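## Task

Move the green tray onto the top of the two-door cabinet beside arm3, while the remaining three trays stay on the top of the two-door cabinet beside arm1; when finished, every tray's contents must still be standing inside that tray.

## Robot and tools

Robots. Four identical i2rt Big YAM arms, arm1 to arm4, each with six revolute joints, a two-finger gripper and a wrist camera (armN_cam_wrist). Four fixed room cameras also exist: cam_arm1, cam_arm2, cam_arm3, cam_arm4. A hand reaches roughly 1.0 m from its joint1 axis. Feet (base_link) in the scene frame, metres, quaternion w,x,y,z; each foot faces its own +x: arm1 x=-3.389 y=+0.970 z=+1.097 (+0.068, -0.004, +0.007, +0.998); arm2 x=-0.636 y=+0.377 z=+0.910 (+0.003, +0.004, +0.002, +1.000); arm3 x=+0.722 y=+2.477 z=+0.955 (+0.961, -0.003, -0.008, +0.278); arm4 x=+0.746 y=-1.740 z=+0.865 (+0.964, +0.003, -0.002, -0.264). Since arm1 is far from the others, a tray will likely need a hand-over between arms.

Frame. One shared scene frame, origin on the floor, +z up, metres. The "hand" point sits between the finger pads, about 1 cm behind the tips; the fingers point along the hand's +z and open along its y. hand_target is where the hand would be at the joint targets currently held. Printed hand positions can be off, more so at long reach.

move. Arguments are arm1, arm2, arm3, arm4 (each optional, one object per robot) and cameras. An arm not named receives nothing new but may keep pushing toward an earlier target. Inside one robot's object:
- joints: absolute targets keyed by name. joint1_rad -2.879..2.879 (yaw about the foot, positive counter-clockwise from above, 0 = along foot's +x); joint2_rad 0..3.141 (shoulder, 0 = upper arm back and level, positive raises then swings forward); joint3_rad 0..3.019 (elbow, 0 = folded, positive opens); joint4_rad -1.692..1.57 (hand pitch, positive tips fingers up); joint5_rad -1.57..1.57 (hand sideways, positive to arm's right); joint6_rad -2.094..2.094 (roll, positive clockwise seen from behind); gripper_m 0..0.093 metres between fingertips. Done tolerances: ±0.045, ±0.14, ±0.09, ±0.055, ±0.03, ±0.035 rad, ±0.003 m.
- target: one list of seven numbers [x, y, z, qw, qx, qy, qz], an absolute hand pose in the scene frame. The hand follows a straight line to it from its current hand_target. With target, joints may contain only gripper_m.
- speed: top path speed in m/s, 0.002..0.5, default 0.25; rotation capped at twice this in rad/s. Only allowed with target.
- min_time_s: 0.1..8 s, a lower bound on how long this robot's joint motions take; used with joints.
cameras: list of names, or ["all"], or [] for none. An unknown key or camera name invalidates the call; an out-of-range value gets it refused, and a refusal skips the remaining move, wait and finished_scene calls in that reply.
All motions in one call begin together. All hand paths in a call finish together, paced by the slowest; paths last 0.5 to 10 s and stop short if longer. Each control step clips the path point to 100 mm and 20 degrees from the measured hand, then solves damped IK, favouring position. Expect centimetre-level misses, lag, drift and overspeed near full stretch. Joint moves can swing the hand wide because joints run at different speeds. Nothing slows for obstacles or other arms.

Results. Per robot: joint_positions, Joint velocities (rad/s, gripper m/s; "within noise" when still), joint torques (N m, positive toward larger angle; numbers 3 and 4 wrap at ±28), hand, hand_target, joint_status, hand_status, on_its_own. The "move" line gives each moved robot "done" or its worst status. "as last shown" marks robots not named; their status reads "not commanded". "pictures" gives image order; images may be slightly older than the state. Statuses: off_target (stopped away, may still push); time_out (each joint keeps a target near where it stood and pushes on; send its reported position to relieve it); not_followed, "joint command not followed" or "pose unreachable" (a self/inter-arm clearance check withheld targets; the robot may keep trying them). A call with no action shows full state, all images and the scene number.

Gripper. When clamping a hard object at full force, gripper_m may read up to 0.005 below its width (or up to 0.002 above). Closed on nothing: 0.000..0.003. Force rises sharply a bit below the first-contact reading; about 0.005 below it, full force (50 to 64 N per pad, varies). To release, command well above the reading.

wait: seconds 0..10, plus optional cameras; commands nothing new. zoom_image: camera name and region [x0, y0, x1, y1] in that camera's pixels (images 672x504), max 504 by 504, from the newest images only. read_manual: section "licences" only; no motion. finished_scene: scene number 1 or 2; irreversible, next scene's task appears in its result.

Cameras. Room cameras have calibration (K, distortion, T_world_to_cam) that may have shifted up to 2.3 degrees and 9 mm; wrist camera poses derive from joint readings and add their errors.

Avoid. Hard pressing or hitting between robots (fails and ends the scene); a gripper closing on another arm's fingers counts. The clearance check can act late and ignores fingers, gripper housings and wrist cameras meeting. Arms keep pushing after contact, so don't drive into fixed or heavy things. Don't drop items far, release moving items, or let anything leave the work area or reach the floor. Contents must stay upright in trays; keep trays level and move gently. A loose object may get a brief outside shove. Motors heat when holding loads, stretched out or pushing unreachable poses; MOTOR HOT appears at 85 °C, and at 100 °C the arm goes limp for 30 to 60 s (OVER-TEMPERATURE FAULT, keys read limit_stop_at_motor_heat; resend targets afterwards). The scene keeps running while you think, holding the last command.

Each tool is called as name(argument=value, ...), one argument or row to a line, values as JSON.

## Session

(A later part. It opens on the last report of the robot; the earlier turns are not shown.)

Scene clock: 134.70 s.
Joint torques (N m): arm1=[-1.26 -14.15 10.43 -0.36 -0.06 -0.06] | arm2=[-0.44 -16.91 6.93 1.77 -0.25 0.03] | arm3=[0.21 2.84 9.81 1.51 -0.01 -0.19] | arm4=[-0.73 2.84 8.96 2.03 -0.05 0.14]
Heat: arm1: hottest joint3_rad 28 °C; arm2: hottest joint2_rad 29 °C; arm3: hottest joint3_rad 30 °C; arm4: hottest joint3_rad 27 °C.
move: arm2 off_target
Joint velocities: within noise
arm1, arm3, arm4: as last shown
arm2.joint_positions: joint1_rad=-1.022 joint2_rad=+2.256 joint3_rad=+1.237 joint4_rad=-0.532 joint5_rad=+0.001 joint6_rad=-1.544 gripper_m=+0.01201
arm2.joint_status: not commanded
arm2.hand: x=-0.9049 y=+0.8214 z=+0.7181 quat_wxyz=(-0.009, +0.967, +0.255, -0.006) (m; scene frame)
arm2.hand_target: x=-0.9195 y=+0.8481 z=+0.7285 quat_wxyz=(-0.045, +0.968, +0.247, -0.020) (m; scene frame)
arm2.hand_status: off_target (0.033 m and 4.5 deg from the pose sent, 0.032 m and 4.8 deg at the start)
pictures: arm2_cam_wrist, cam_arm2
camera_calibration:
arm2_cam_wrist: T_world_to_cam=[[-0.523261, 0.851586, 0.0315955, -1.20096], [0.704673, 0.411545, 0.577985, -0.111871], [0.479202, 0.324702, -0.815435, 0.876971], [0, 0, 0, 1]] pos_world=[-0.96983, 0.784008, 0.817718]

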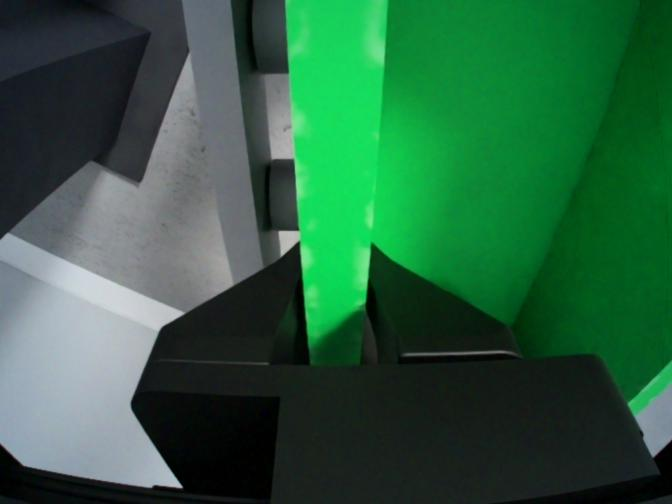

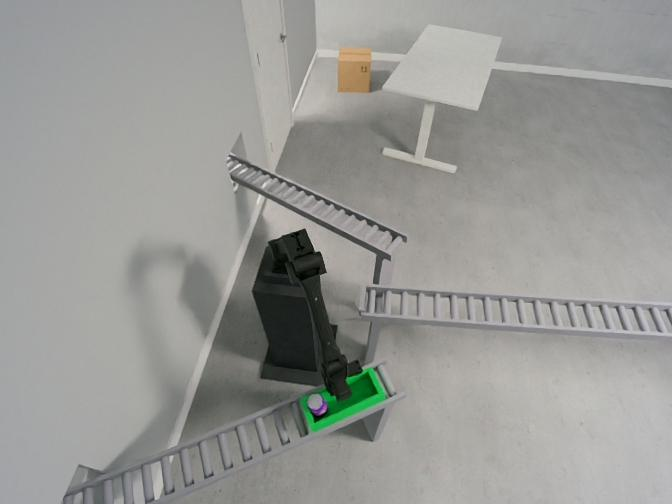

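move(
  arm2={"target":[-0.914,0.842,0.80,-0.05,0.9685,0.247,-0.02],"speed":0.1},
)

move(
  arm2={"target":[-0.914,0.84,0.727,-0.04,0.9685,0.247,-0.02],"speed":0.08},
  cameras=["cam_arm2","arm2_cam_wrist"],
)

zoom_image(
  camera="cam_arm2",
  region=[290, 340, 410, 440],
)

Scene clock: 136.97 s.
Joint torques (N m): arm1=[-1.26 -14.1 10.43 -0.36 -0.06 -0.06] | arm2=[-0.5 -19.96 5.91 0.44 0.15 -0.03] | arm3=[0.15 2.84 9.81 1.57 0 -0.18] | arm4=[-0.73 2.78 8.96 2.03 -0.05 0.14]
Heat: arm1: hottest joint3_rad 28 °C; arm2: hottest joint2_rad 29 °C; arm3: hottest joint3_rad 30 °C; arm4: hottest joint3_rad 27 °C.
move: arm2 off_target
Joint velocities: within noise
arm1, arm3, arm4: as last shown
arm2.joint_positions: joint1_rad=-1.022 joint2_rad=+2.137 joint3_rad=+1.208 joint4_rad=-0.598 joint5_rad=-0.008 joint6_rad=-1.538 gripper_m=+0.01201
arm2.joint_status: not commanded
arm2.hand: x=-0.9070 y=+0.8229 z=+0.7702 quat_wxyz=(-0.019, +0.967, +0.253, -0.014) (m; scene frame)
arm2.hand_target: x=-0.9138 y=+0.8415 z=+0.7996 quat_wxyz=(-0.050, +0.968, +0.247, -0.020) (m; scene frame)
arm2.hand_status: off_target (0.036 m and 3.7 deg from the pose sent, 0.085 m and 5.1 deg at the start)
pictures: none

Scene clock: 138.40 s.
Joint torques (N m): arm1=[-1.2 -14.1 10.43 -0.36 -0.06 -0.06] | arm2=[-0.38 -16.67 6.87 1.35 -0.22 -0.1] | arm3=[0.21 2.61 9.87 1.55 -0.01 -0.19] | arm4=[-0.73 2.84 8.96 2.03 -0.05 0.14]
Heat: arm1: hottest joint3_rad 28 °C; arm2: hottest joint2_rad 29 °C; arm3: hottest joint3_rad 30 °C; arm4: hottest joint3_rad 27 °C.
move: arm2 off_target
Joint velocities: within noise
arm1, arm3, arm4: as last shown
arm2.joint_positions: joint1_rad=-1.024 joint2_rad=+2.244 joint3_rad=+1.208 joint4_rad=-0.513 joint5_rad=-0.002 joint6_rad=-1.533 gripper_m=+0.01201
arm2.joint_status: not commanded
arm2.hand: x=-0.9001 y=+0.8150 z=+0.7182 quat_wxyz=(-0.010, +0.968, +0.249, -0.008) (m; scene frame)
arm2.hand_target: x=-0.9135 y=+0.8393 z=+0.7281 quat_wxyz=(-0.040, +0.968, +0.247, -0.020) (m; scene frame)
arm2.hand_status: off_target (0.030 m and 3.7 deg from the pose sent, 0.047 m and 2.6 deg at the start)
pictures: arm2_cam_wrist, cam_arm2
camera_calibration:
arm2_cam_wrist: T_world_to_cam=[[-0.511747, 0.85846, 0.0340757, -1.19008], [0.712457, 0.401877, 0.575239, -0.0958276], [0.480126, 0.318654, -0.817275, 0.883842], [0, 0, 0, 1]] pos_world=[-0.965103, 0.778509, 0.818019]

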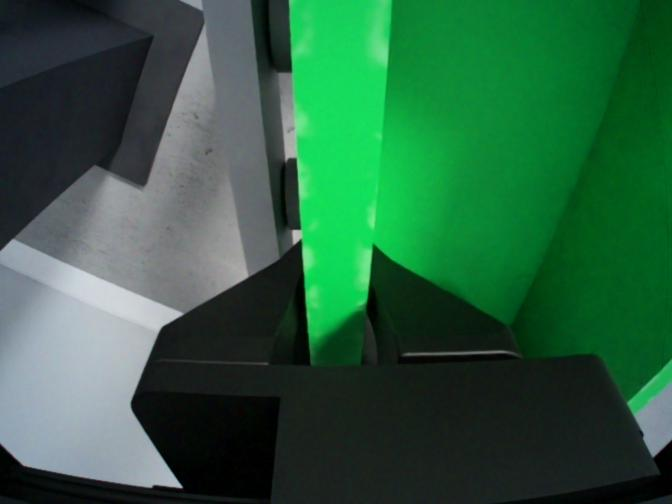

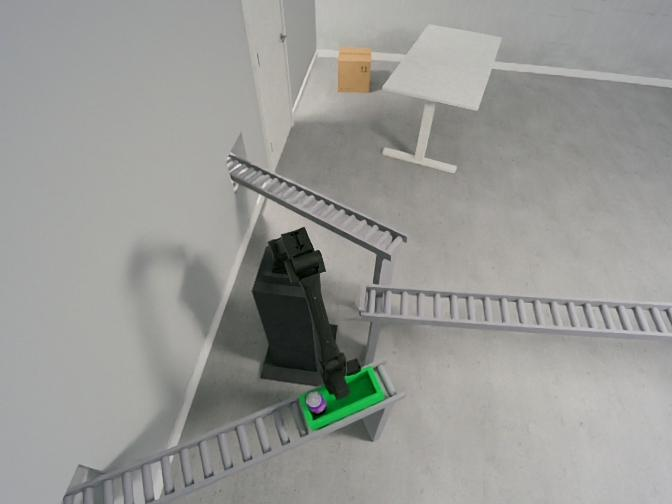

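Scaled by 4.200 from the camera's 672x504 image, which has a finer 960x720 frame.

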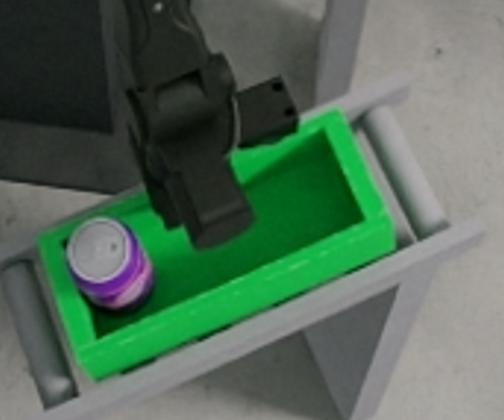

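move(
  arm2={"joints":{"gripper_m":0.035}},
)

move(
  arm2={"target":[-0.905,0.825,0.92,0,0.9685,0.247,0],"speed":0.4},
  arm3={"joints":{"joint1_rad":-1.5,"joint2_rad":1.5,"joint3_rad":1.6,"joint4_rad":-1.5,"joint5_rad":0,"joint6_rad":1.5,"gripper_m":0.042},"min_time_s":2},
  cameras=["cam_arm2","arm2_cam_wrist"],
)

Scene clock: 139.43 s.
Joint torques (N m): arm1=[-1.26 -14.1 10.43 -0.36 -0.06 -0.06] | arm2=[-0.38 -16.73 6.75 0.79 -0.16 -0.1] | arm3=[0.21 2.84 9.84 1.57 -0.02 -0.19] | arm4=[-0.73 2.78 8.96 2.02 -0.05 0.14]
Heat: arm1: hottest joint3_rad 28 °C; arm2: hottest joint2_rad 29 °C; arm3: hottest joint3_rad 30 °C; arm4: hottest joint3_rad 27 °C.
move: arm2 done
Joint velocities: within noise
arm1, arm3, arm4: as last shown
arm2.joint_positions: joint1_rad=-1.024 joint2_rad=+2.244 joint3_rad=+1.210 joint4_rad=-0.496 joint5_rad=-0.004 joint6_rad=-1.533 gripper_m=+0.03487
arm2.joint_status: all done
arm2.hand: x=-0.9032 y=+0.8196 z=+0.7188 quat_wxyz=(-0.018, +0.968, +0.249, -0.012) (m; scene frame)
arm2.hand_target: x=-0.9135 y=+0.8393 z=+0.7281 quat_wxyz=(-0.040, +0.968, +0.247, -0.020) (m; scene frame)
arm2.hand_status: not commanded
pictures: none

Scene clock: 142.30 s.
Joint torques (N m): arm1=[-1.26 -14.1 10.43 -0.38 -0.06 -0.06] | arm2=[0.21 -14.21 9.7 0.06 0.06 -0.02] | arm3=[0.5 -11.81 14.2 1.13 0.09 0.03] | arm4=[-0.73 2.78 8.98 2.03 -0.05 0.14]
Heat: arm1: hottest joint3_rad 28 °C; arm2: hottest joint2_rad 29 °C; arm3: hottest joint3_rad 30 °C; arm4: hottest joint3_rad 27 °C.
move: arm2 off_target; arm3 done
Joint velocities: within noise
arm1, arm4: as last shown
arm2.joint_positions: joint1_rad=-1.024 joint2_rad=+1.877 joint3_rad=+1.259 joint4_rad=-0.977 joint5_rad=+0.005 joint6_rad=-1.533 gripper_m=+0.03495
arm2.joint_status: not commanded
arm2.hand: x=-0.8951 y=+0.8122 z=+0.9125 quat_wxyz=(+0.011, +0.969, +0.249, +0.002) (m; scene frame)
arm2.hand_target: x=-0.9048 y=+0.8245 z=+0.9201 quat_wxyz=(+0.000, +0.969, +0.247, +0.000) (m; scene frame)
arm2.hand_status: off_target (0.018 m and 1.3 deg from the pose sent, 0.201 m and 2.5 deg at the start; pose on its path clipped on 5 of 66 steps)
arm3.joint_positions: joint1_rad=-1.492 joint2_rad=+1.506 joint3_rad=+1.550 joint4_rad=-1.512 joint5_rad=+0.002 joint6_rad=+1.488 gripper_m=+0.04208
arm3.joint_status: all done
arm3.hand: x=+0.9996 y=+2.0989 z=+1.2432 quat_wxyz=(-0.053, -0.934, -0.354, -0.021) (m; scene frame)
arm3.hand_target: x=+1.0042 y=+2.0865 z=+1.2676 quat_wxyz=(-0.086, -0.935, -0.343, -0.031) (m; scene frame)
arm3.hand_status: not commanded
pictures: arm2_cam_wrist, cam_arm2
camera_calibration:
arm2_cam_wrist: T_world_to_cam=[[-0.512016, 0.858902, -0.0112576, -1.15093], [0.695374, 0.422154, 0.581585, -0.247659], [0.504277, 0.289952, -0.813408, 1.08257], [0, 0, 0, 1]] pos_world=[-0.962991, 0.779194, 1.01165]

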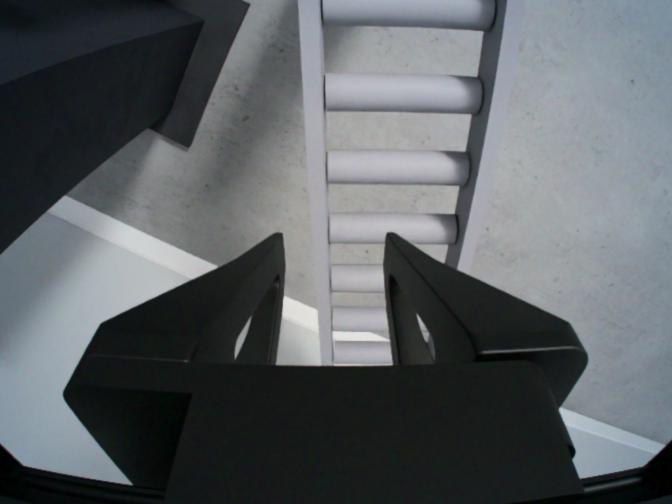

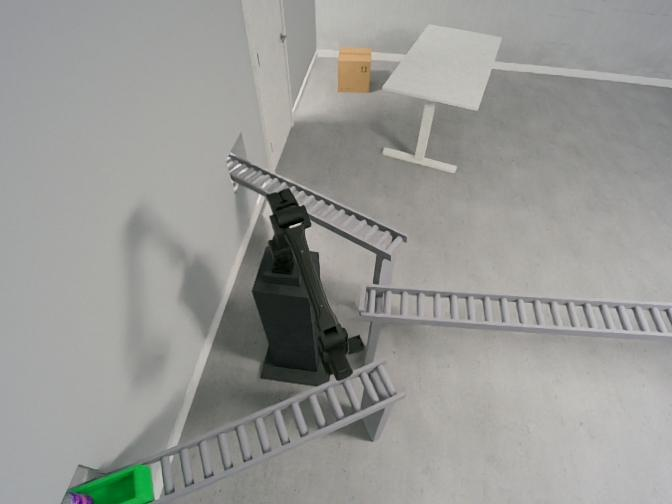

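move(
  arm3={"target":[1.0,2.02,0.93,0,0.966,0.259,0]},
  cameras=["arm3_cam_wrist","cam_arm3"],
)

zoom_image(
  camera="cam_arm3",
  region=[140, 160, 540, 480],
)

Scene clock: 144.93 s.
Joint torques (N m): arm1=[-1.2 -14.1 10.43 -0.38 -0.06 -0.06] | arm2=[0.26 -14.21 9.7 0.05 0.06 -0.02] | arm3=[0.56 -15.97 9.68 0.69 0.22 0.06] | arm4=[-0.73 2.84 8.96 2.03 -0.05 0.14]
Heat: arm1: hottest joint3_rad 28 °C; arm2: hottest joint2_rad 29 °C; arm3: hottest joint3_rad 30 °C; arm4: hottest joint3_rad 27 °C.
move: arm3 off_target
Joint velocities: within noise
arm1, arm2, arm4: as last shown
arm3.joint_positions: joint1_rad=-1.576 joint2_rad=+1.981 joint3_rad=+1.294 joint4_rad=-0.935 joint5_rad=+0.011 joint6_rad=+1.586 gripper_m=+0.04208
arm3.joint_status: not commanded
arm3.hand: x=+0.9954 y=+2.0362 z=+0.9214 quat_wxyz=(+0.020, -0.963, -0.269, +0.005) (m; scene frame)
arm3.hand_target: x=+0.9997 y=+2.0204 z=+0.9304 quat_wxyz=(+0.000, -0.966, -0.259, +0.000) (m; scene frame)
arm3.hand_status: off_target (0.019 m and 2.6 deg from the pose sent, 0.323 m and 13.2 deg at the start)
pictures: arm3_cam_wrist, cam_arm3
camera_calibration:
arm3_cam_wrist: T_world_to_cam=[[-0.526306, 0.848849, 0.0495622, -1.25213], [0.701076, 0.400224, 0.59018, -2.05406], [0.481138, 0.345363, -0.805749, -0.31121], [0, 0, 0, 1]] pos_world=[0.930785, 1.99244, 1.02357]

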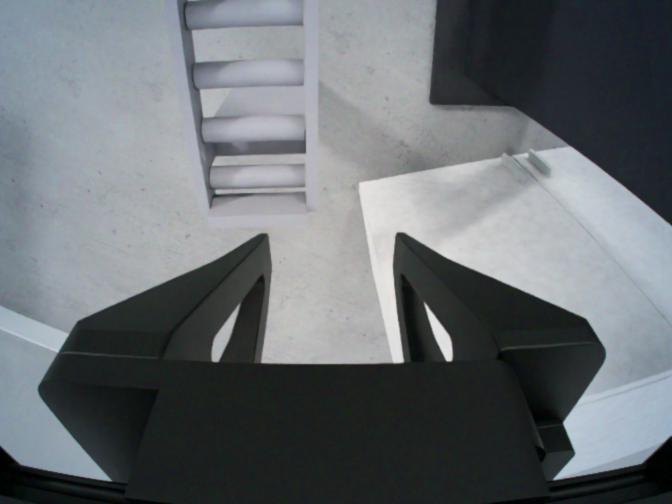

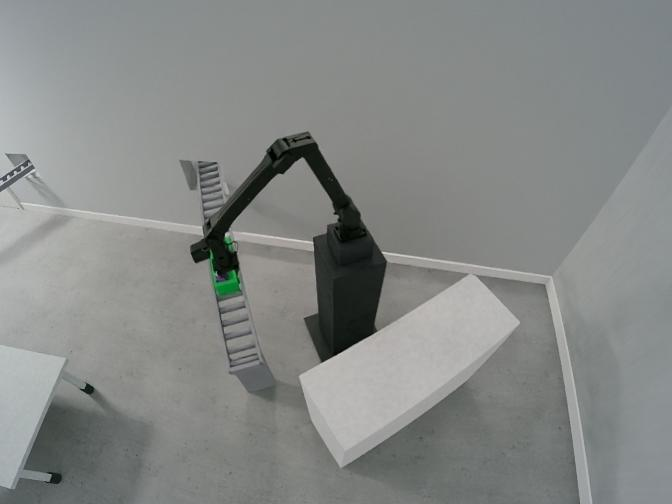

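Scaled by 1.260 from the camera's 672x504 image, which has a finer 960x720 frame.

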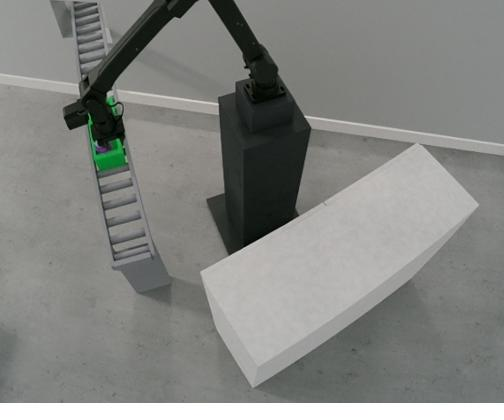

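move(
  arm3={"target":[1.03,2.02,0.77,0,0.966,0.259,0]},
)

wait(
  seconds=1.2,
  cameras=["arm3_cam_wrist","cam_arm3"],
)

zoom_image(
  camera="arm3_cam_wrist",
  region=[130, 0, 530, 370],
)

Scene clock: 147.33 s.
Joint torques (N m): arm1=[-1.26 -14.1 10.43 -0.38 -0.06 -0.06] | arm2=[0.26 -14.21 9.72 0.06 0.06 -0.02] | arm3=[1.85 -17.26 7.91 0.68 0.18 0.05] | arm4=[-0.73 2.84 8.98 2.02 -0.05 0.14]
Heat: arm1: hottest joint3_rad 28 °C; arm2: hottest joint2_rad 30 °C; arm3: hottest joint3_rad 30 °C; arm4: hottest joint3_rad 27 °C.
move: arm3 off_target
Joint velocities: within noise
arm1, arm2, arm4: as last shown
arm3.joint_positions: joint1_rad=-1.547 joint2_rad=+2.308 joint3_rad=+1.337 joint4_rad=-0.651 joint5_rad=+0.011 joint6_rad=+1.629 gripper_m=+0.04208
arm3.joint_status: not commanded
arm3.hand: x=+1.0170 y=+2.0339 z=+0.7635 quat_wxyz=(+0.019, -0.965, -0.262, +0.006) (m; scene frame)
arm3.hand_target: x=+1.0298 y=+2.0203 z=+0.7704 quat_wxyz=(+0.000, -0.966, -0.259, +0.000) (m; scene frame)
arm3.hand_status: off_target (0.020 m and 2.3 deg from the pose sent, 0.156 m and 2.6 deg at the start)
pictures: none

Scene clock: 148.53 s.
Joint torques (N m): arm1=[-1.26 -14.1 10.43 -0.38 -0.06 -0.06] | arm2=[0.26 -14.21 9.7 0.06 0.06 -0.02] | arm3=[1.49 -17.2 7.88 0.66 0.18 0.05] | arm4=[-0.73 2.78 8.96 2.03 -0.05 0.14]
Heat: arm1: hottest joint3_rad 28 °C; arm2: hottest joint2_rad 30 °C; arm3: hottest joint3_rad 30 °C; arm4: hottest joint3_rad 27 °C.
Joint velocities: within noise
arm1.joint_positions: joint1_rad=+1.806 joint2_rad=+1.993 joint3_rad=+1.327 joint4_rad=-0.945 joint5_rad=+0.010 joint6_rad=+1.653 gripper_m=+0.02995
arm1.joint_status: not commanded
arm1.hand: x=-3.3383 y=+0.4424 z=+1.0699 quat_wxyz=(-0.011, +1.000, +0.008, -0.003) (m; scene frame)
arm1.hand_target: x=-3.3451 y=+0.4284 z=+1.0802 quat_wxyz=(+0.000, +1.000, +0.000, +0.000) (m; scene frame)
arm1.hand_status: not commanded
arm2.joint_positions: joint1_rad=-1.024 joint2_rad=+1.877 joint3_rad=+1.259 joint4_rad=-0.977 joint5_rad=+0.005 joint6_rad=-1.533 gripper_m=+0.03495
arm2.joint_status: not commanded
arm2.hand: x=-0.8951 y=+0.8122 z=+0.9125 quat_wxyz=(+0.011, +0.969, +0.249, +0.002) (m; scene frame)
arm2.hand_target: x=-0.9048 y=+0.8245 z=+0.9201 quat_wxyz=(+0.000, +0.969, +0.247, +0.000) (m; scene frame)
arm2.hand_status: not commanded
arm3.joint_positions: joint1_rad=-1.547 joint2_rad=+2.308 joint3_rad=+1.337 joint4_rad=-0.651 joint5_rad=+0.011 joint6_rad=+1.629 gripper_m=+0.04208
arm3.joint_status: not commanded
arm3.hand: x=+1.0170 y=+2.0339 z=+0.7635 quat_wxyz=(+0.019, -0.965, -0.262, +0.006) (m; scene frame)
arm3.hand_target: x=+1.0298 y=+2.0203 z=+0.7704 quat_wxyz=(+0.000, -0.966, -0.259, +0.000) (m; scene frame)
arm3.hand_status: off_target (0.020 m and 2.3 deg from the pose sent, 0.156 m and 2.6 deg at the start)
arm4.joint_positions: joint1_rad=-0.546 joint2_rad=+0.615 joint3_rad=+1.544 joint4_rad=-1.256 joint5_rad=-0.261 joint6_rad=-0.380 gripper_m=+0.09396
arm4.joint_status: not commanded
arm4.hand: x=+0.8806 y=-1.9065 z=+1.4980 quat_wxyz=(-0.502, -0.207, -0.782, +0.305) (m; scene frame)
arm4.hand_target: x=+0.8787 y=-1.9029 z=+1.5072 quat_wxyz=(-0.508, -0.204, -0.776, +0.312) (m; scene frame)
arm4.hand_status: not commanded
wait: 1.20 s; at rest by 0.27 s
pictures: arm3_cam_wrist, cam_arm3
camera_calibration:
arm3_cam_wrist: T_world_to_cam=[[-0.513914, 0.85645, 0.0488374, -1.25847], [0.707756, 0.391144, 0.588293, -1.96202], [0.484741, 0.336897, -0.807172, -0.433402], [0, 0, 0, 1]] pos_world=[0.951975, 1.99126, 0.865873]

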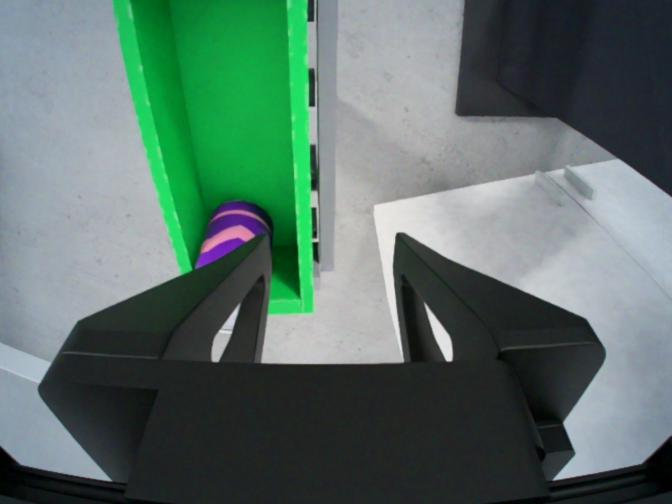

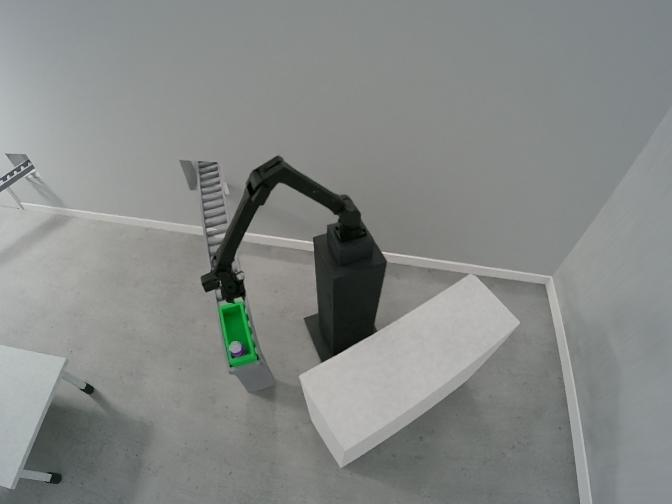

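Scaled by 1.260 from the camera's 672x504 image, which has a finer 960x720 frame.

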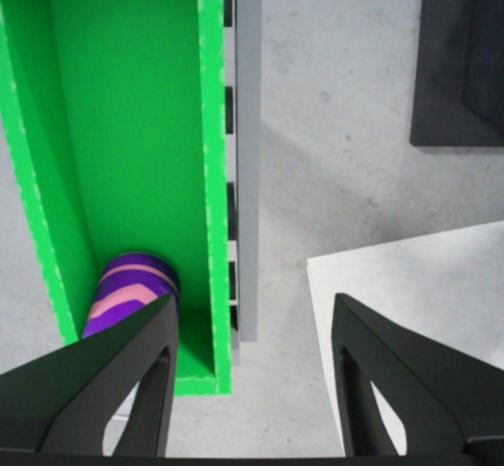

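move(
  arm3={"target":[1.074,2.034,0.70,-0.015,-0.966,-0.259,0]},
  cameras=["arm3_cam_wrist"],
)

zoom_image(
  camera="arm3_cam_wrist",
  region=[180, 50, 500, 370],
)

Scene clock: 150.60 s.
Joint torques (N m): arm1=[-1.26 -14.1 10.44 -0.38 -0.06 -0.06] | arm2=[0.26 -14.21 9.7 0.06 0.06 -0.02] | arm3=[0.85 -17.9 7.02 0.77 0.21 0.04] | arm4=[-0.73 2.78 8.96 2.03 -0.05 0.14]
Heat: arm1: hottest joint3_rad 28 °C; arm2: hottest joint2_rad 30 °C; arm3: hottest joint3_rad 30 °C; arm4: hottest joint3_rad 27 °C.
move: arm3 off_target
Joint velocities: within noise
arm1, arm2, arm4: as last shown
arm3.joint_positions: joint1_rad=-1.457 joint2_rad=+2.470 joint3_rad=+1.418 joint4_rad=-0.541 joint5_rad=+0.021 joint6_rad=+1.709 gripper_m=+0.04208
arm3.joint_status: not commanded
arm3.hand: x=+1.0645 y=+2.0493 z=+0.6952 quat_wxyz=(+0.003, -0.964, -0.266, +0.007) (m; scene frame)
arm3.hand_target: x=+1.0738 y=+2.0343 z=+0.7005 quat_wxyz=(-0.015, -0.966, -0.259, +0.000) (m; scene frame)
arm3.hand_status: off_target (0.019 m and 2.3 deg from the pose sent, 0.085 m and 3.9 deg at the start)
pictures: arm3_cam_wrist
camera_calibration:
arm3_cam_wrist: T_world_to_cam=[[-0.522587, 0.852392, 0.0181722, -1.20516], [0.699808, 0.41667, 0.58022, -1.99963], [0.487003, 0.315932, -0.814257, -0.471264], [0, 0, 0, 1]] pos_world=[0.999065, 2.00934, 0.798396]

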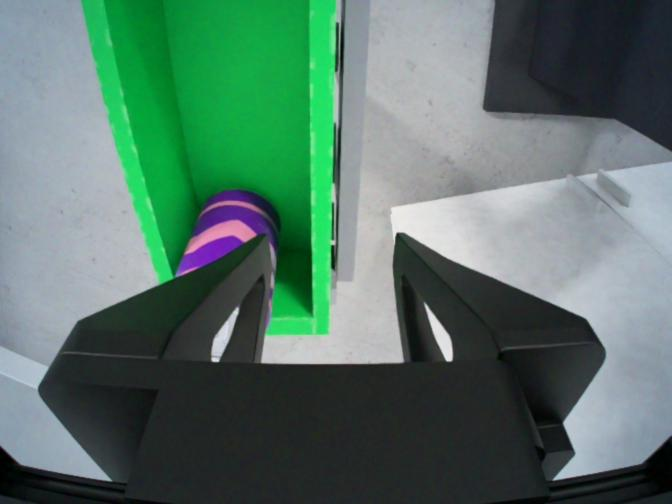

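Scaled by 1.575 from the camera's 672x504 image, which has a finer 960x720 frame.

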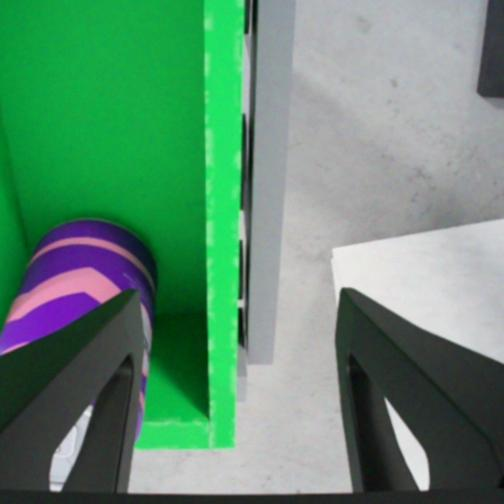

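move(
  arm3={"target":[1.084,2.032,0.635,-0.015,-0.966,-0.259,0],"speed":0.15},
  cameras=["arm3_cam_wrist"],
)

zoom_image(
  camera="arm3_cam_wrist",
  region=[180, 50, 500, 370],
)

Scene clock: 152.63 s.
Joint torques (N m): arm1=[-1.26 -14.1 10.43 -0.36 -0.06 -0.06] | arm2=[0.32 -14.21 9.72 0.05 0.06 -0.02] | arm3=[1.55 -18.37 6.5 0.66 0.21 0.04] | arm4=[-0.73 2.78 8.96 2.03 -0.05 0.14]
Heat: arm1: hottest joint3_rad 28 °C; arm2: hottest joint2_rad 30 °C; arm3: hottest joint3_rad 30 °C; arm4: hottest joint3_rad 27 °C.
move: arm3 off_target
Joint velocities: within noise
arm1, arm2, arm4: as last shown
arm3.joint_positions: joint1_rad=-1.457 joint2_rad=+2.625 joint3_rad=+1.524 joint4_rad=-0.487 joint5_rad=+0.021 joint6_rad=+1.719 gripper_m=+0.04208
arm3.joint_status: not commanded
arm3.hand: x=+1.0712 y=+2.0421 z=+0.6318 quat_wxyz=(+0.000, -0.965, -0.261, +0.006) (m; scene frame)
arm3.hand_target: x=+1.0839 y=+2.0323 z=+0.6354 quat_wxyz=(-0.015, -0.966, -0.259, +0.000) (m; scene frame)
arm3.hand_status: off_target (0.017 m and 1.9 deg from the pose sent, 0.066 m and 2.3 deg at the start)
pictures: arm3_cam_wrist
camera_calibration:
arm3_cam_wrist: T_world_to_cam=[[-0.513692, 0.857874, 0.0131314, -1.21192], [0.702326, 0.411661, 0.580753, -1.95733], [0.492807, 0.307551, -0.813974, -0.513214], [0, 0, 0, 1]] pos_world=[1.00505, 2.00327, 0.734895]

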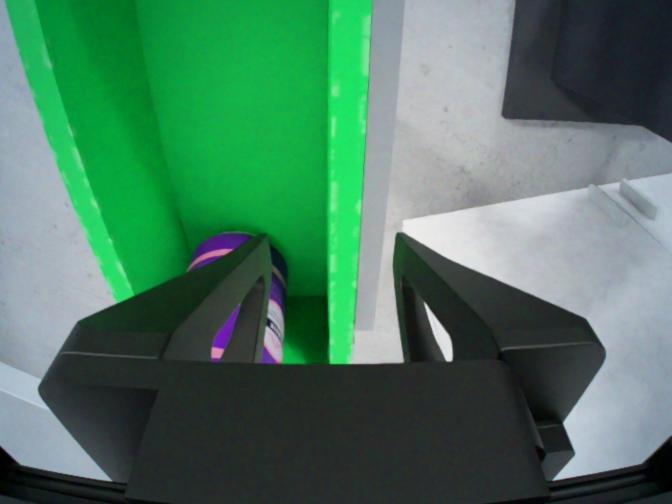

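Scaled by 1.575 from the camera's 672x504 image, which has a finer 960x720 frame.

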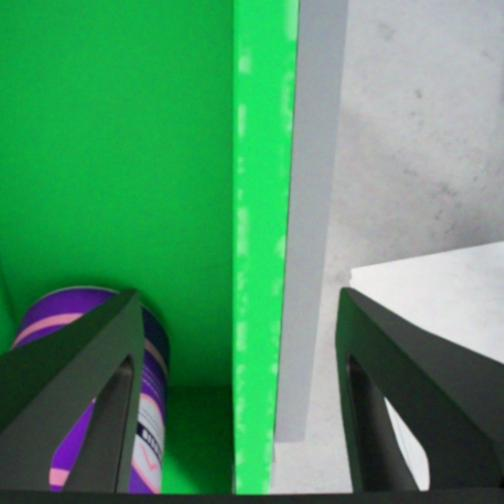

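move(
  arm3={"target":[1.085,2.039,0.574,-0.015,-0.966,-0.259,0],"speed":0.1},
  cameras=["arm3_cam_wrist"],
)

zoom_image(
  camera="arm3_cam_wrist",
  region=[180, 50, 500, 370],
)

Scene clock: 154.63 s.
Joint torques (N m): arm1=[-1.26 -14.04 10.44 -0.36 -0.06 -0.06] | arm2=[0.26 -14.21 9.7 0.05 0.06 -0.02] | arm3=[1.9 -18.02 5.94 0.81 0.21 0.04] | arm4=[-0.73 2.84 8.95 2.03 -0.05 0.13]
Heat: arm1: hottest joint3_rad 28 °C; arm2: hottest joint2_rad 30 °C; arm3: hottest joint3_rad 30 °C; arm4: hottest joint3_rad 27 °C.
move: arm3 off_target
Joint velocities: within noise
arm1, arm2, arm4: as last shown
arm3.joint_positions: joint1_rad=-1.451 joint2_rad=+2.760 joint3_rad=+1.607 joint4_rad=-0.432 joint5_rad=+0.021 joint6_rad=+1.727 gripper_m=+0.04208
arm3.joint_status: not commanded
arm3.hand: x=+1.0727 y=+2.0466 z=+0.5735 quat_wxyz=(-0.001, -0.965, -0.260, +0.005) (m; scene frame)
arm3.hand_target: x=+1.0848 y=+2.0393 z=+0.5743 quat_wxyz=(-0.015, -0.966, -0.259, +0.000) (m; scene frame)
arm3.hand_status: off_target (0.014 m and 1.7 deg from the pose sent, 0.059 m and 1.9 deg at the start)
pictures: arm3_cam_wrist
camera_calibration:
arm3_cam_wrist: T_world_to_cam=[[-0.512036, 0.858907, 0.00993618, -1.21628], [0.702035, 0.411796, 0.581009, -1.92661], [0.494941, 0.304473, -0.813836, -0.558794], [0, 0, 0, 1]] pos_world=[1.00634, 2.00818, 0.676695]

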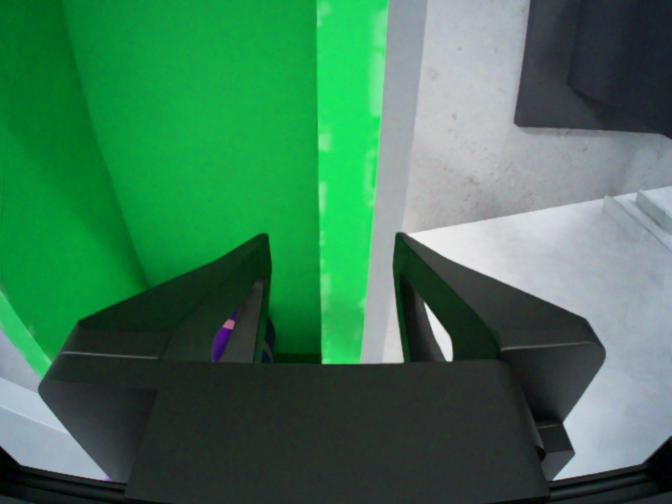

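Scaled by 1.575 from the camera's 672x504 image, which has a finer 960x720 frame.

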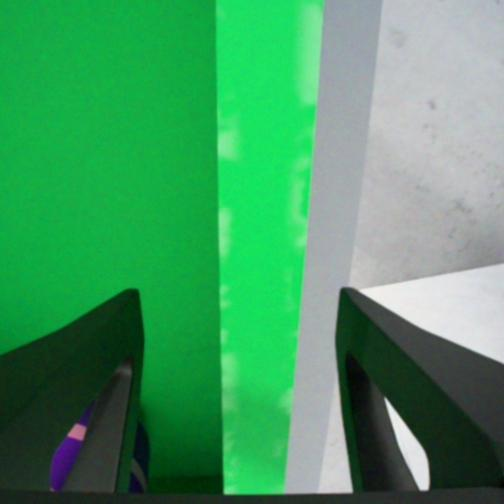

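move(
  arm3={"target":[1.089,2.041,0.564,-0.015,-0.966,-0.259,0],"speed":0.06},
)

move(
  arm3={"joints":{"gripper_m":0.0}},
  cameras=["arm3_cam_wrist"],
)

move(
  arm3={"target":[1.087,2.039,0.63,-0.015,-0.966,-0.259,0],"speed":0.06},
  cameras=["arm3_cam_wrist","cam_arm3"],
)

zoom_image(
  camera="cam_arm3",
  region=[180, 260, 320, 400],
)

Scene clock: 156.30 s.
Joint torques (N m): arm1=[-1.26 -14.1 10.43 -0.38 -0.06 -0.06] | arm2=[0.26 -14.21 9.7 0.05 0.06 -0.02] | arm3=[1.73 -17.61 6.22 0.76 0.23 0.03] | arm4=[-0.73 2.78 8.98 2.03 -0.05 0.14]
Heat: arm1: hottest joint3_rad 28 °C; arm2: hottest joint2_rad 30 °C; arm3: hottest joint3_rad 30 °C; arm4: hottest joint3_rad 27 °C.
move: arm3 off_target
Joint velocities: within noise
arm1, arm2, arm4: as last shown
arm3.joint_positions: joint1_rad=-1.443 joint2_rad=+2.777 joint3_rad=+1.628 joint4_rad=-0.428 joint5_rad=+0.022 joint6_rad=+1.735 gripper_m=+0.04208
arm3.joint_status: not commanded
arm3.hand: x=+1.0791 y=+2.0458 z=+0.5677 quat_wxyz=(-0.005, -0.965, -0.261, +0.003) (m; scene frame)
arm3.hand_target: x=+1.0888 y=+2.0412 z=+0.5643 quat_wxyz=(-0.015, -0.966, -0.259, +0.000) (m; scene frame)
arm3.hand_status: off_target (0.012 m and 1.2 deg from the pose sent, 0.020 m and 1.7 deg at the start)
pictures: none

Scene clock: 156.97 s.
Joint torques (N m): arm1=[-1.26 -14.1 10.41 -0.38 -0.06 -0.06] | arm2=[0.32 -14.21 9.7 0.06 0.06 -0.02] | arm3=[1.61 -17.96 6.17 0.8 0.12 0.09] | arm4=[-0.73 2.78 8.96 2.04 -0.05 0.14]
Heat: arm1: hottest joint3_rad 28 °C; arm2: hottest joint2_rad 30 °C; arm3: hottest joint3_rad 30 °C; arm4: hottest joint3_rad 27 °C.
move: arm3 off_target
Joint velocities: within noise
arm1, arm2, arm4: as last shown
arm3.joint_positions: joint1_rad=-1.441 joint2_rad=+2.779 joint3_rad=+1.628 joint4_rad=-0.429 joint5_rad=+0.025 joint6_rad=+1.731 gripper_m=+0.01118
arm3.joint_status: gripper_m off_target (ended at +0.01121, target +0.00000)
arm3.hand: x=+1.0785 y=+2.0474 z=+0.5663 quat_wxyz=(-0.004, -0.965, -0.263, +0.006) (m; scene frame)
arm3.hand_target: x=+1.0889 y=+2.0412 z=+0.5644 quat_wxyz=(-0.015, -0.966, -0.259, +0.000) (m; scene frame)
arm3.hand_status: not commanded
pictures: arm3_cam_wrist
camera_calibration:
arm3_cam_wrist: T_world_to_cam=[[-0.517209, 0.855844, 0.0050969, -1.19928], [0.699494, 0.419276, 0.578719, -1.93806], [0.493157, 0.302884, -0.815511, -0.561616], [0, 0, 0, 1]] pos_world=[1.01234, 2.00908, 0.6697]

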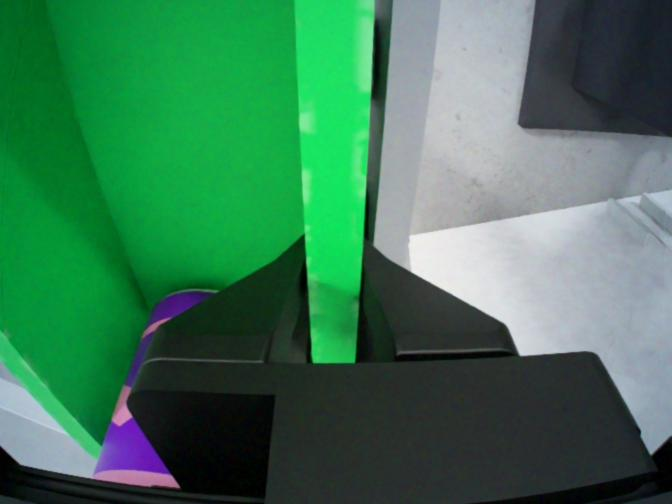

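Scene clock: 158.80 s.
Joint torques (N m): arm1=[-1.26 -14.1 10.43 -0.38 -0.06 -0.06] | arm2=[0.26 -14.21 9.72 0.06 0.06 -0.02] | arm3=[1.44 -22.48 4.85 0.14 -0.05 -0.06] | arm4=[-0.73 2.78 8.98 2.03 -0.05 0.14]
Heat: arm1: hottest joint3_rad 28 °C; arm2: hottest joint2_rad 30 °C; arm3: hottest joint3_rad 29 °C; arm4: hottest joint3_rad 27 °C.
move: arm3 off_target
Joint velocities: within noise
arm1, arm2, arm4: as last shown
arm3.joint_positions: joint1_rad=-1.441 joint2_rad=+2.700 joint3_rad=+1.527 joint4_rad=-0.460 joint5_rad=+0.030 joint6_rad=+1.743 gripper_m=+0.01118
arm3.joint_status: not commanded
arm3.hand: x=+1.0600 y=+2.0679 z=+0.5930 quat_wxyz=(+0.019, -0.966, -0.258, +0.019) (m; scene frame)
arm3.hand_target: x=+1.0863 y=+2.0399 z=+0.6297 quat_wxyz=(-0.015, -0.966, -0.259, +0.000) (m; scene frame)
arm3.hand_status: off_target (0.054 m and 4.4 deg from the pose sent, 0.065 m and 1.5 deg at the start)
pictures: arm3_cam_wrist, cam_arm3
camera_calibration:
arm3_cam_wrist: T_world_to_cam=[[-0.506907, 0.860196, 0.0557476, -1.27654], [0.725215, 0.390618, 0.566992, -1.91012], [0.465948, 0.327841, -0.821835, -0.556037], [0, 0, 0, 1]] pos_world=[0.997242, 2.02649, 0.697214]

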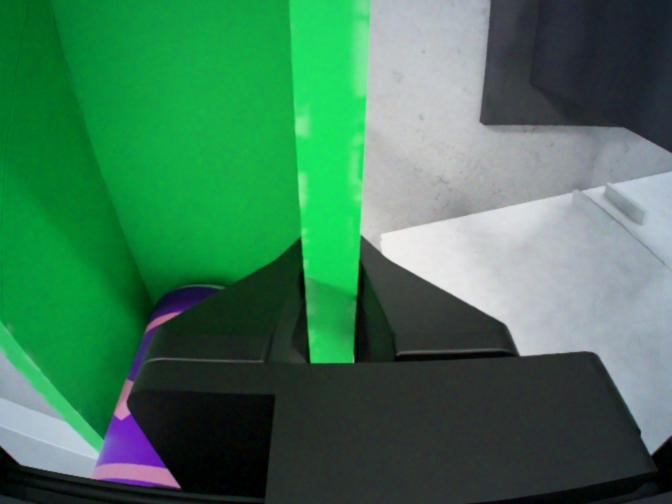

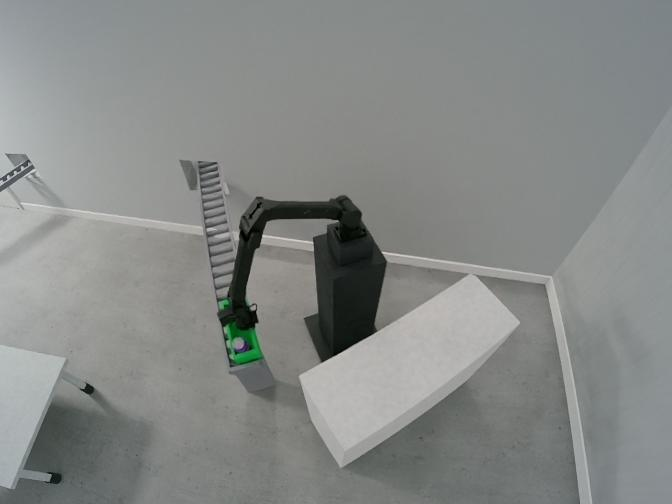

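Scaled by 3.600 from the camera's 672x504 image, which has a finer 960x720 frame.

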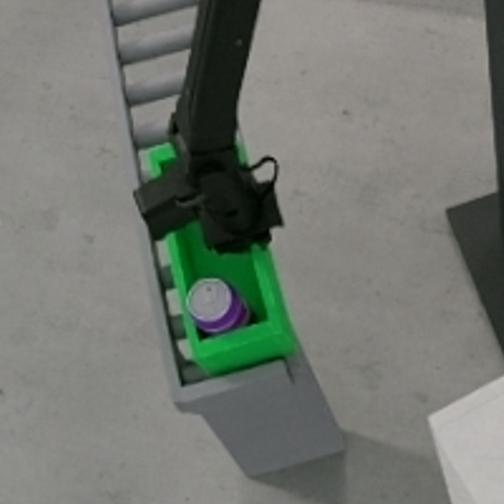

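move(
  arm3={"target":[1.085,2.035,0.73,-0.03,-0.966,-0.259,-0.01],"speed":0.1},
  cameras=["arm3_cam_wrist","cam_arm3"],
)

zoom_image(
  camera="cam_arm3",
  region=[180, 240, 320, 380],
)

Scene clock: 160.70 s.
Joint torques (N m): arm1=[-1.26 -14.15 10.43 -0.36 -0.06 -0.06] | arm2=[0.26 -14.21 9.72 0.06 0.06 -0.02] | arm3=[0.85 -22.12 5.93 0.16 -0.11 -0.14] | arm4=[-0.73 2.78 8.96 2.03 -0.05 0.14]
Heat: arm1: hottest joint3_rad 28 °C; arm2: hottest joint2_rad 30 °C; arm3: hottest joint3_rad 29 °C; arm4: hottest joint3_rad 27 °C.
move: arm3 off_target
Joint velocities: within noise
arm1, arm2, arm4: as last shown
arm3.joint_positions: joint1_rad=-1.441 joint2_rad=+2.470 joint3_rad=+1.392 joint4_rad=-0.522 joint5_rad=+0.026 joint6_rad=+1.743 gripper_m=+0.01118
arm3.joint_status: not commanded
arm3.hand: x=+1.0638 y=+2.0625 z=+0.6901 quat_wxyz=(+0.005, -0.966, -0.258, +0.010) (m; scene frame)
arm3.hand_target: x=+1.0843 y=+2.0359 z=+0.7295 quat_wxyz=(-0.030, -0.965, -0.259, -0.010) (m; scene frame)
arm3.hand_status: off_target (0.053 m and 4.6 deg from the pose sent, 0.143 m and 6.5 deg at the start)
pictures: arm3_cam_wrist, cam_arm3
camera_calibration:
arm3_cam_wrist: T_world_to_cam=[[-0.507453, 0.861324, 0.0247403, -1.25571], [0.711997, 0.402959, 0.575052, -1.9829], [0.485337, 0.309427, -0.817743, -0.461677], [0, 0, 0, 1]] pos_world=[0.998674, 2.02346, 0.793805]

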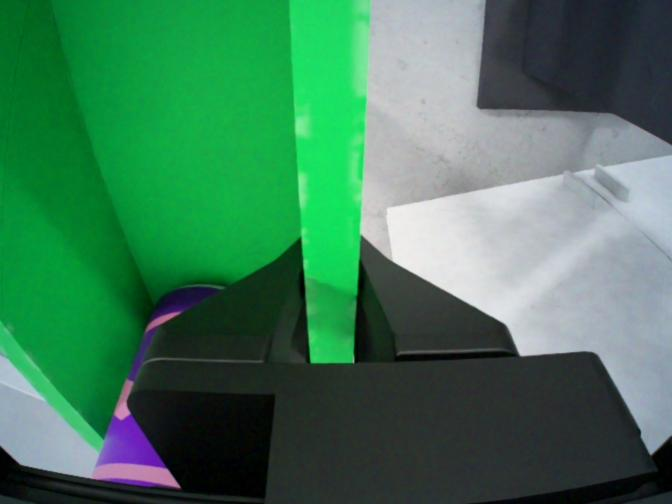

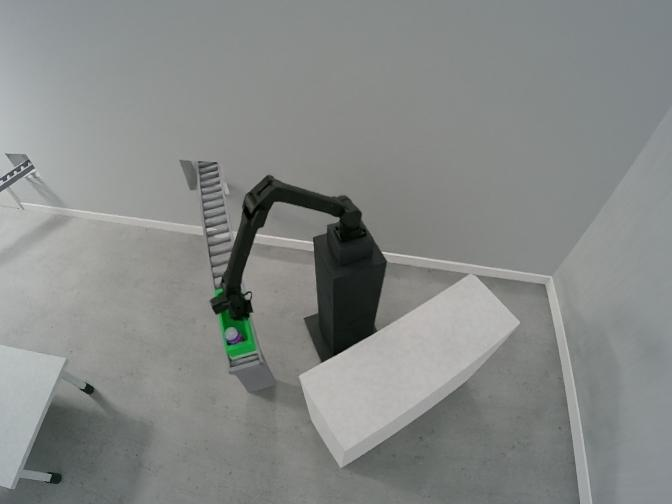

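Scaled by 3.600 from the camera's 672x504 image, which has a finer 960x720 frame.

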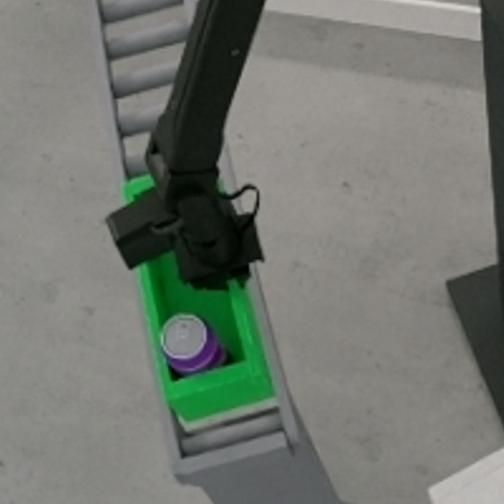

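move(
  arm3={"target":[1.075,2.04,0.90,-0.03,-0.966,-0.259,-0.01],"speed":0.15},
)

move(
  arm3={"target":[1.04,2.07,1.08,-0.02,-0.966,-0.259,-0.01],"speed":0.15},
  cameras=["arm3_cam_wrist"],
)

move(
  arm3={"joints":{"joint1_rad":0.19,"joint6_rad":1.60},"min_time_s":5},
  cameras=["arm3_cam_wrist","cam_arm3"],
)

zoom_image(
  camera="cam_arm3",
  region=[290, 200, 540, 450],
)

Scene clock: 164.10 s.
Joint torques (N m): arm1=[-1.26 -14.1 10.41 -0.38 -0.06 -0.06] | arm2=[0.32 -14.21 9.7 0.06 0.06 -0.02] | arm3=[0.44 -20.84 9.03 0.08 -0.1 -0.17] | arm4=[-0.73 2.84 8.96 2.03 -0.05 0.14]
Heat: arm1: hottest joint3_rad 28 °C; arm2: hottest joint2_rad 30 °C; arm3: hottest joint3_rad 29 °C; arm4: hottest joint3_rad 27 °C.
move: arm3 off_target
Joint velocities: within noise
arm1.joint_positions: joint1_rad=+1.806 joint2_rad=+1.993 joint3_rad=+1.327 joint4_rad=-0.945 joint5_rad=+0.010 joint6_rad=+1.653 gripper_m=+0.02995
arm1.joint_status: not commanded
arm1.hand: x=-3.3383 y=+0.4424 z=+1.0699 quat_wxyz=(-0.011, +1.000, +0.008, -0.003) (m; scene frame)
arm1.hand_target: x=-3.3451 y=+0.4284 z=+1.0802 quat_wxyz=(+0.000, +1.000, +0.000, +0.000) (m; scene frame)
arm1.hand_status: not commanded
arm2.joint_positions: joint1_rad=-1.024 joint2_rad=+1.877 joint3_rad=+1.259 joint4_rad=-0.977 joint5_rad=+0.005 joint6_rad=-1.533 gripper_m=+0.03495
arm2.joint_status: not commanded
arm2.hand: x=-0.8951 y=+0.8122 z=+0.9125 quat_wxyz=(+0.011, +0.969, +0.249, +0.002) (m; scene frame)
arm2.hand_target: x=-0.9048 y=+0.8245 z=+0.9201 quat_wxyz=(+0.000, +0.969, +0.247, +0.000) (m; scene frame)
arm2.hand_status: not commanded
arm3.joint_positions: joint1_rad=-1.441 joint2_rad=+2.112 joint3_rad=+1.315 joint4_rad=-0.806 joint5_rad=+0.026 joint6_rad=+1.743 gripper_m=+0.01118
arm3.joint_status: not commanded
arm3.hand: x=+1.0612 y=+2.0626 z=+0.8607 quat_wxyz=(+0.006, -0.966, -0.258, +0.011) (m; scene frame)
arm3.hand_target: x=+1.0741 y=+2.0411 z=+0.8998 quat_wxyz=(-0.030, -0.965, -0.259, -0.010) (m; scene frame)
arm3.hand_status: off_target (0.047 m and 4.8 deg from the pose sent, 0.211 m and 4.6 deg at the start)
arm4.joint_positions: joint1_rad=-0.546 joint2_rad=+0.615 joint3_rad=+1.544 joint4_rad=-1.256 joint5_rad=-0.261 joint6_rad=-0.380 gripper_m=+0.09396
arm4.joint_status: not commanded
arm4.hand: x=+0.8806 y=-1.9065 z=+1.4980 quat_wxyz=(-0.502, -0.207, -0.782, +0.305) (m; scene frame)
arm4.hand_target: x=+0.8787 y=-1.9029 z=+1.5072 quat_wxyz=(-0.508, -0.204, -0.776, +0.312) (m; scene frame)
arm4.hand_status: not commanded
pictures: none

Scene clock: 166.20 s.
Joint torques (N m): arm1=[-1.26 -14.15 10.43 -0.36 -0.06 -0.06] | arm2=[0.26 -14.21 9.7 0.05 0.06 -0.02] | arm3=[0.56 -17.67 14.97 -0.16 -0.13 -0.19] | arm4=[-0.73 2.84 8.98 2.03 -0.04 0.14]
Heat: arm1: hottest joint3_rad 28 °C; arm2: hottest joint2_rad 30 °C; arm3: hottest joint3_rad 29 °C; arm4: hottest joint3_rad 27 °C.
move: arm3 off_target
Joint velocities: within noise
arm1, arm2, arm4: as last shown
arm3.joint_positions: joint1_rad=-1.455 joint2_rad=+1.774 joint3_rad=+1.303 joint4_rad=-1.192 joint5_rad=+0.019 joint6_rad=+1.730 gripper_m=+0.01118
arm3.joint_status: not commanded
arm3.hand: x=+1.0212 y=+2.0991 z=+1.0286 quat_wxyz=(+0.035, -0.966, -0.257, +0.020) (m; scene frame)
arm3.hand_target: x=+1.0374 y=+2.0731 z=+1.0805 quat_wxyz=(-0.020, -0.966, -0.259, -0.009) (m; scene frame)
arm3.hand_status: off_target (0.062 m and 7.1 deg from the pose sent, 0.221 m and 3.8 deg at the start)
pictures: arm3_cam_wrist
camera_calibration:
arm3_cam_wrist: T_world_to_cam=[[-0.504267, 0.859129, 0.0872504, -1.38012], [0.731624, 0.371371, 0.571673, -2.11218], [0.458738, 0.35211, -0.815829, -0.239997], [0, 0, 0, 1]] pos_world=[0.959468, 2.0546, 1.13209]

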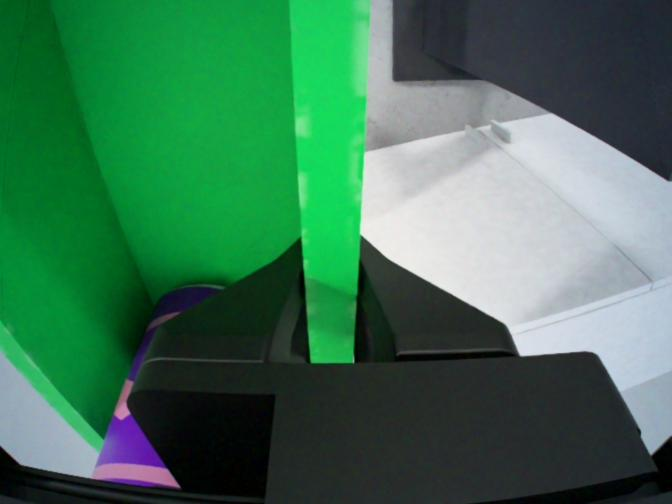

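Scene clock: 171.67 s.
Joint torques (N m): arm1=[-1.26 -14.1 10.43 -0.38 -0.06 -0.06] | arm2=[0.26 -14.21 9.7 0.06 0.06 -0.02] | arm3=[0.44 -17.61 15.04 -0.14 -0.02 -0.17] | arm4=[-0.73 2.84 8.96 2.03 -0.05 0.14]
Heat: arm1: hottest joint3_rad 28 °C; arm2: hottest joint2_rad 30 °C; arm3: hottest joint3_rad 31 °C; arm4: hottest joint3_rad 27 °C.
move: arm3 done
Joint velocities: within noise
arm1, arm2, arm4: as last shown
arm3.joint_positions: joint1_rad=+0.194 joint2_rad=+1.774 joint3_rad=+1.303 joint4_rad=-1.192 joint5_rad=+0.016 joint6_rad=+1.611 gripper_m=+0.01118
arm3.joint_status: all done
arm3.hand: x=+1.0738 y=+2.8061 z=+1.0277 quat_wxyz=(+0.002, -0.414, -0.909, +0.043) (m; scene frame)
arm3.hand_target: x=+1.0964 y=+2.8266 z=+1.0797 quat_wxyz=(-0.019, -0.411, -0.911, -0.015) (m; scene frame)
arm3.hand_status: not commanded
pictures: arm3_cam_wrist, cam_arm3
camera_calibration:
arm3_cam_wrist: T_world_to_cam=[[-0.744411, -0.661611, 0.0901289, 2.56135], [-0.510995, 0.651356, 0.56091, -1.85298], [-0.42981, 0.371492, -0.822956, 0.393349], [0, 0, 0, 1]] pos_world=[1.1289, 2.75544, 1.13221]

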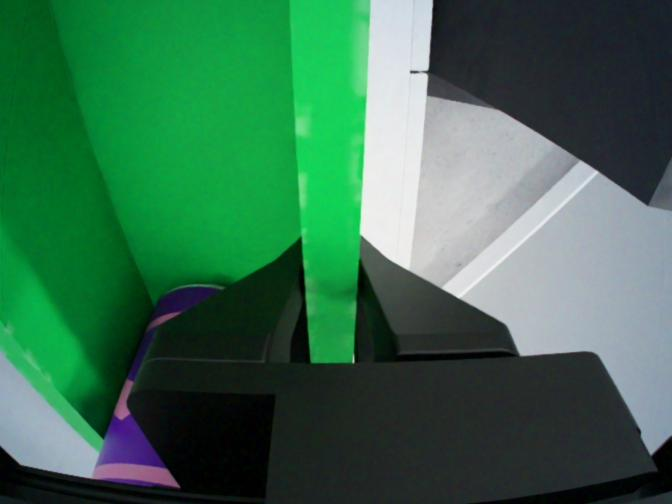

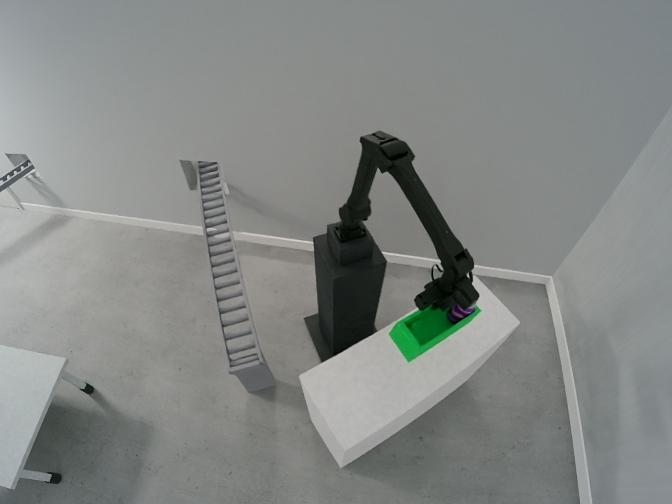

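Scaled by 2.016 from the camera's 672x504 image, which has a finer 960x720 frame.

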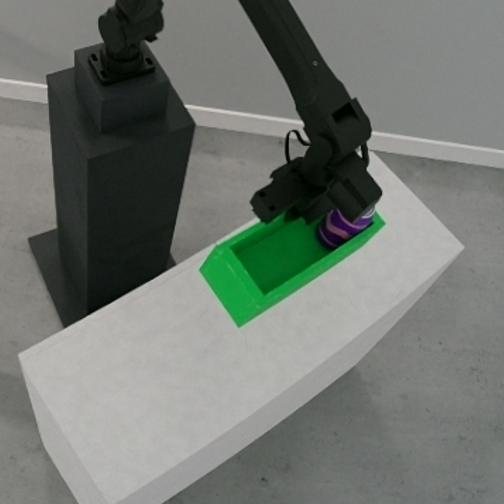

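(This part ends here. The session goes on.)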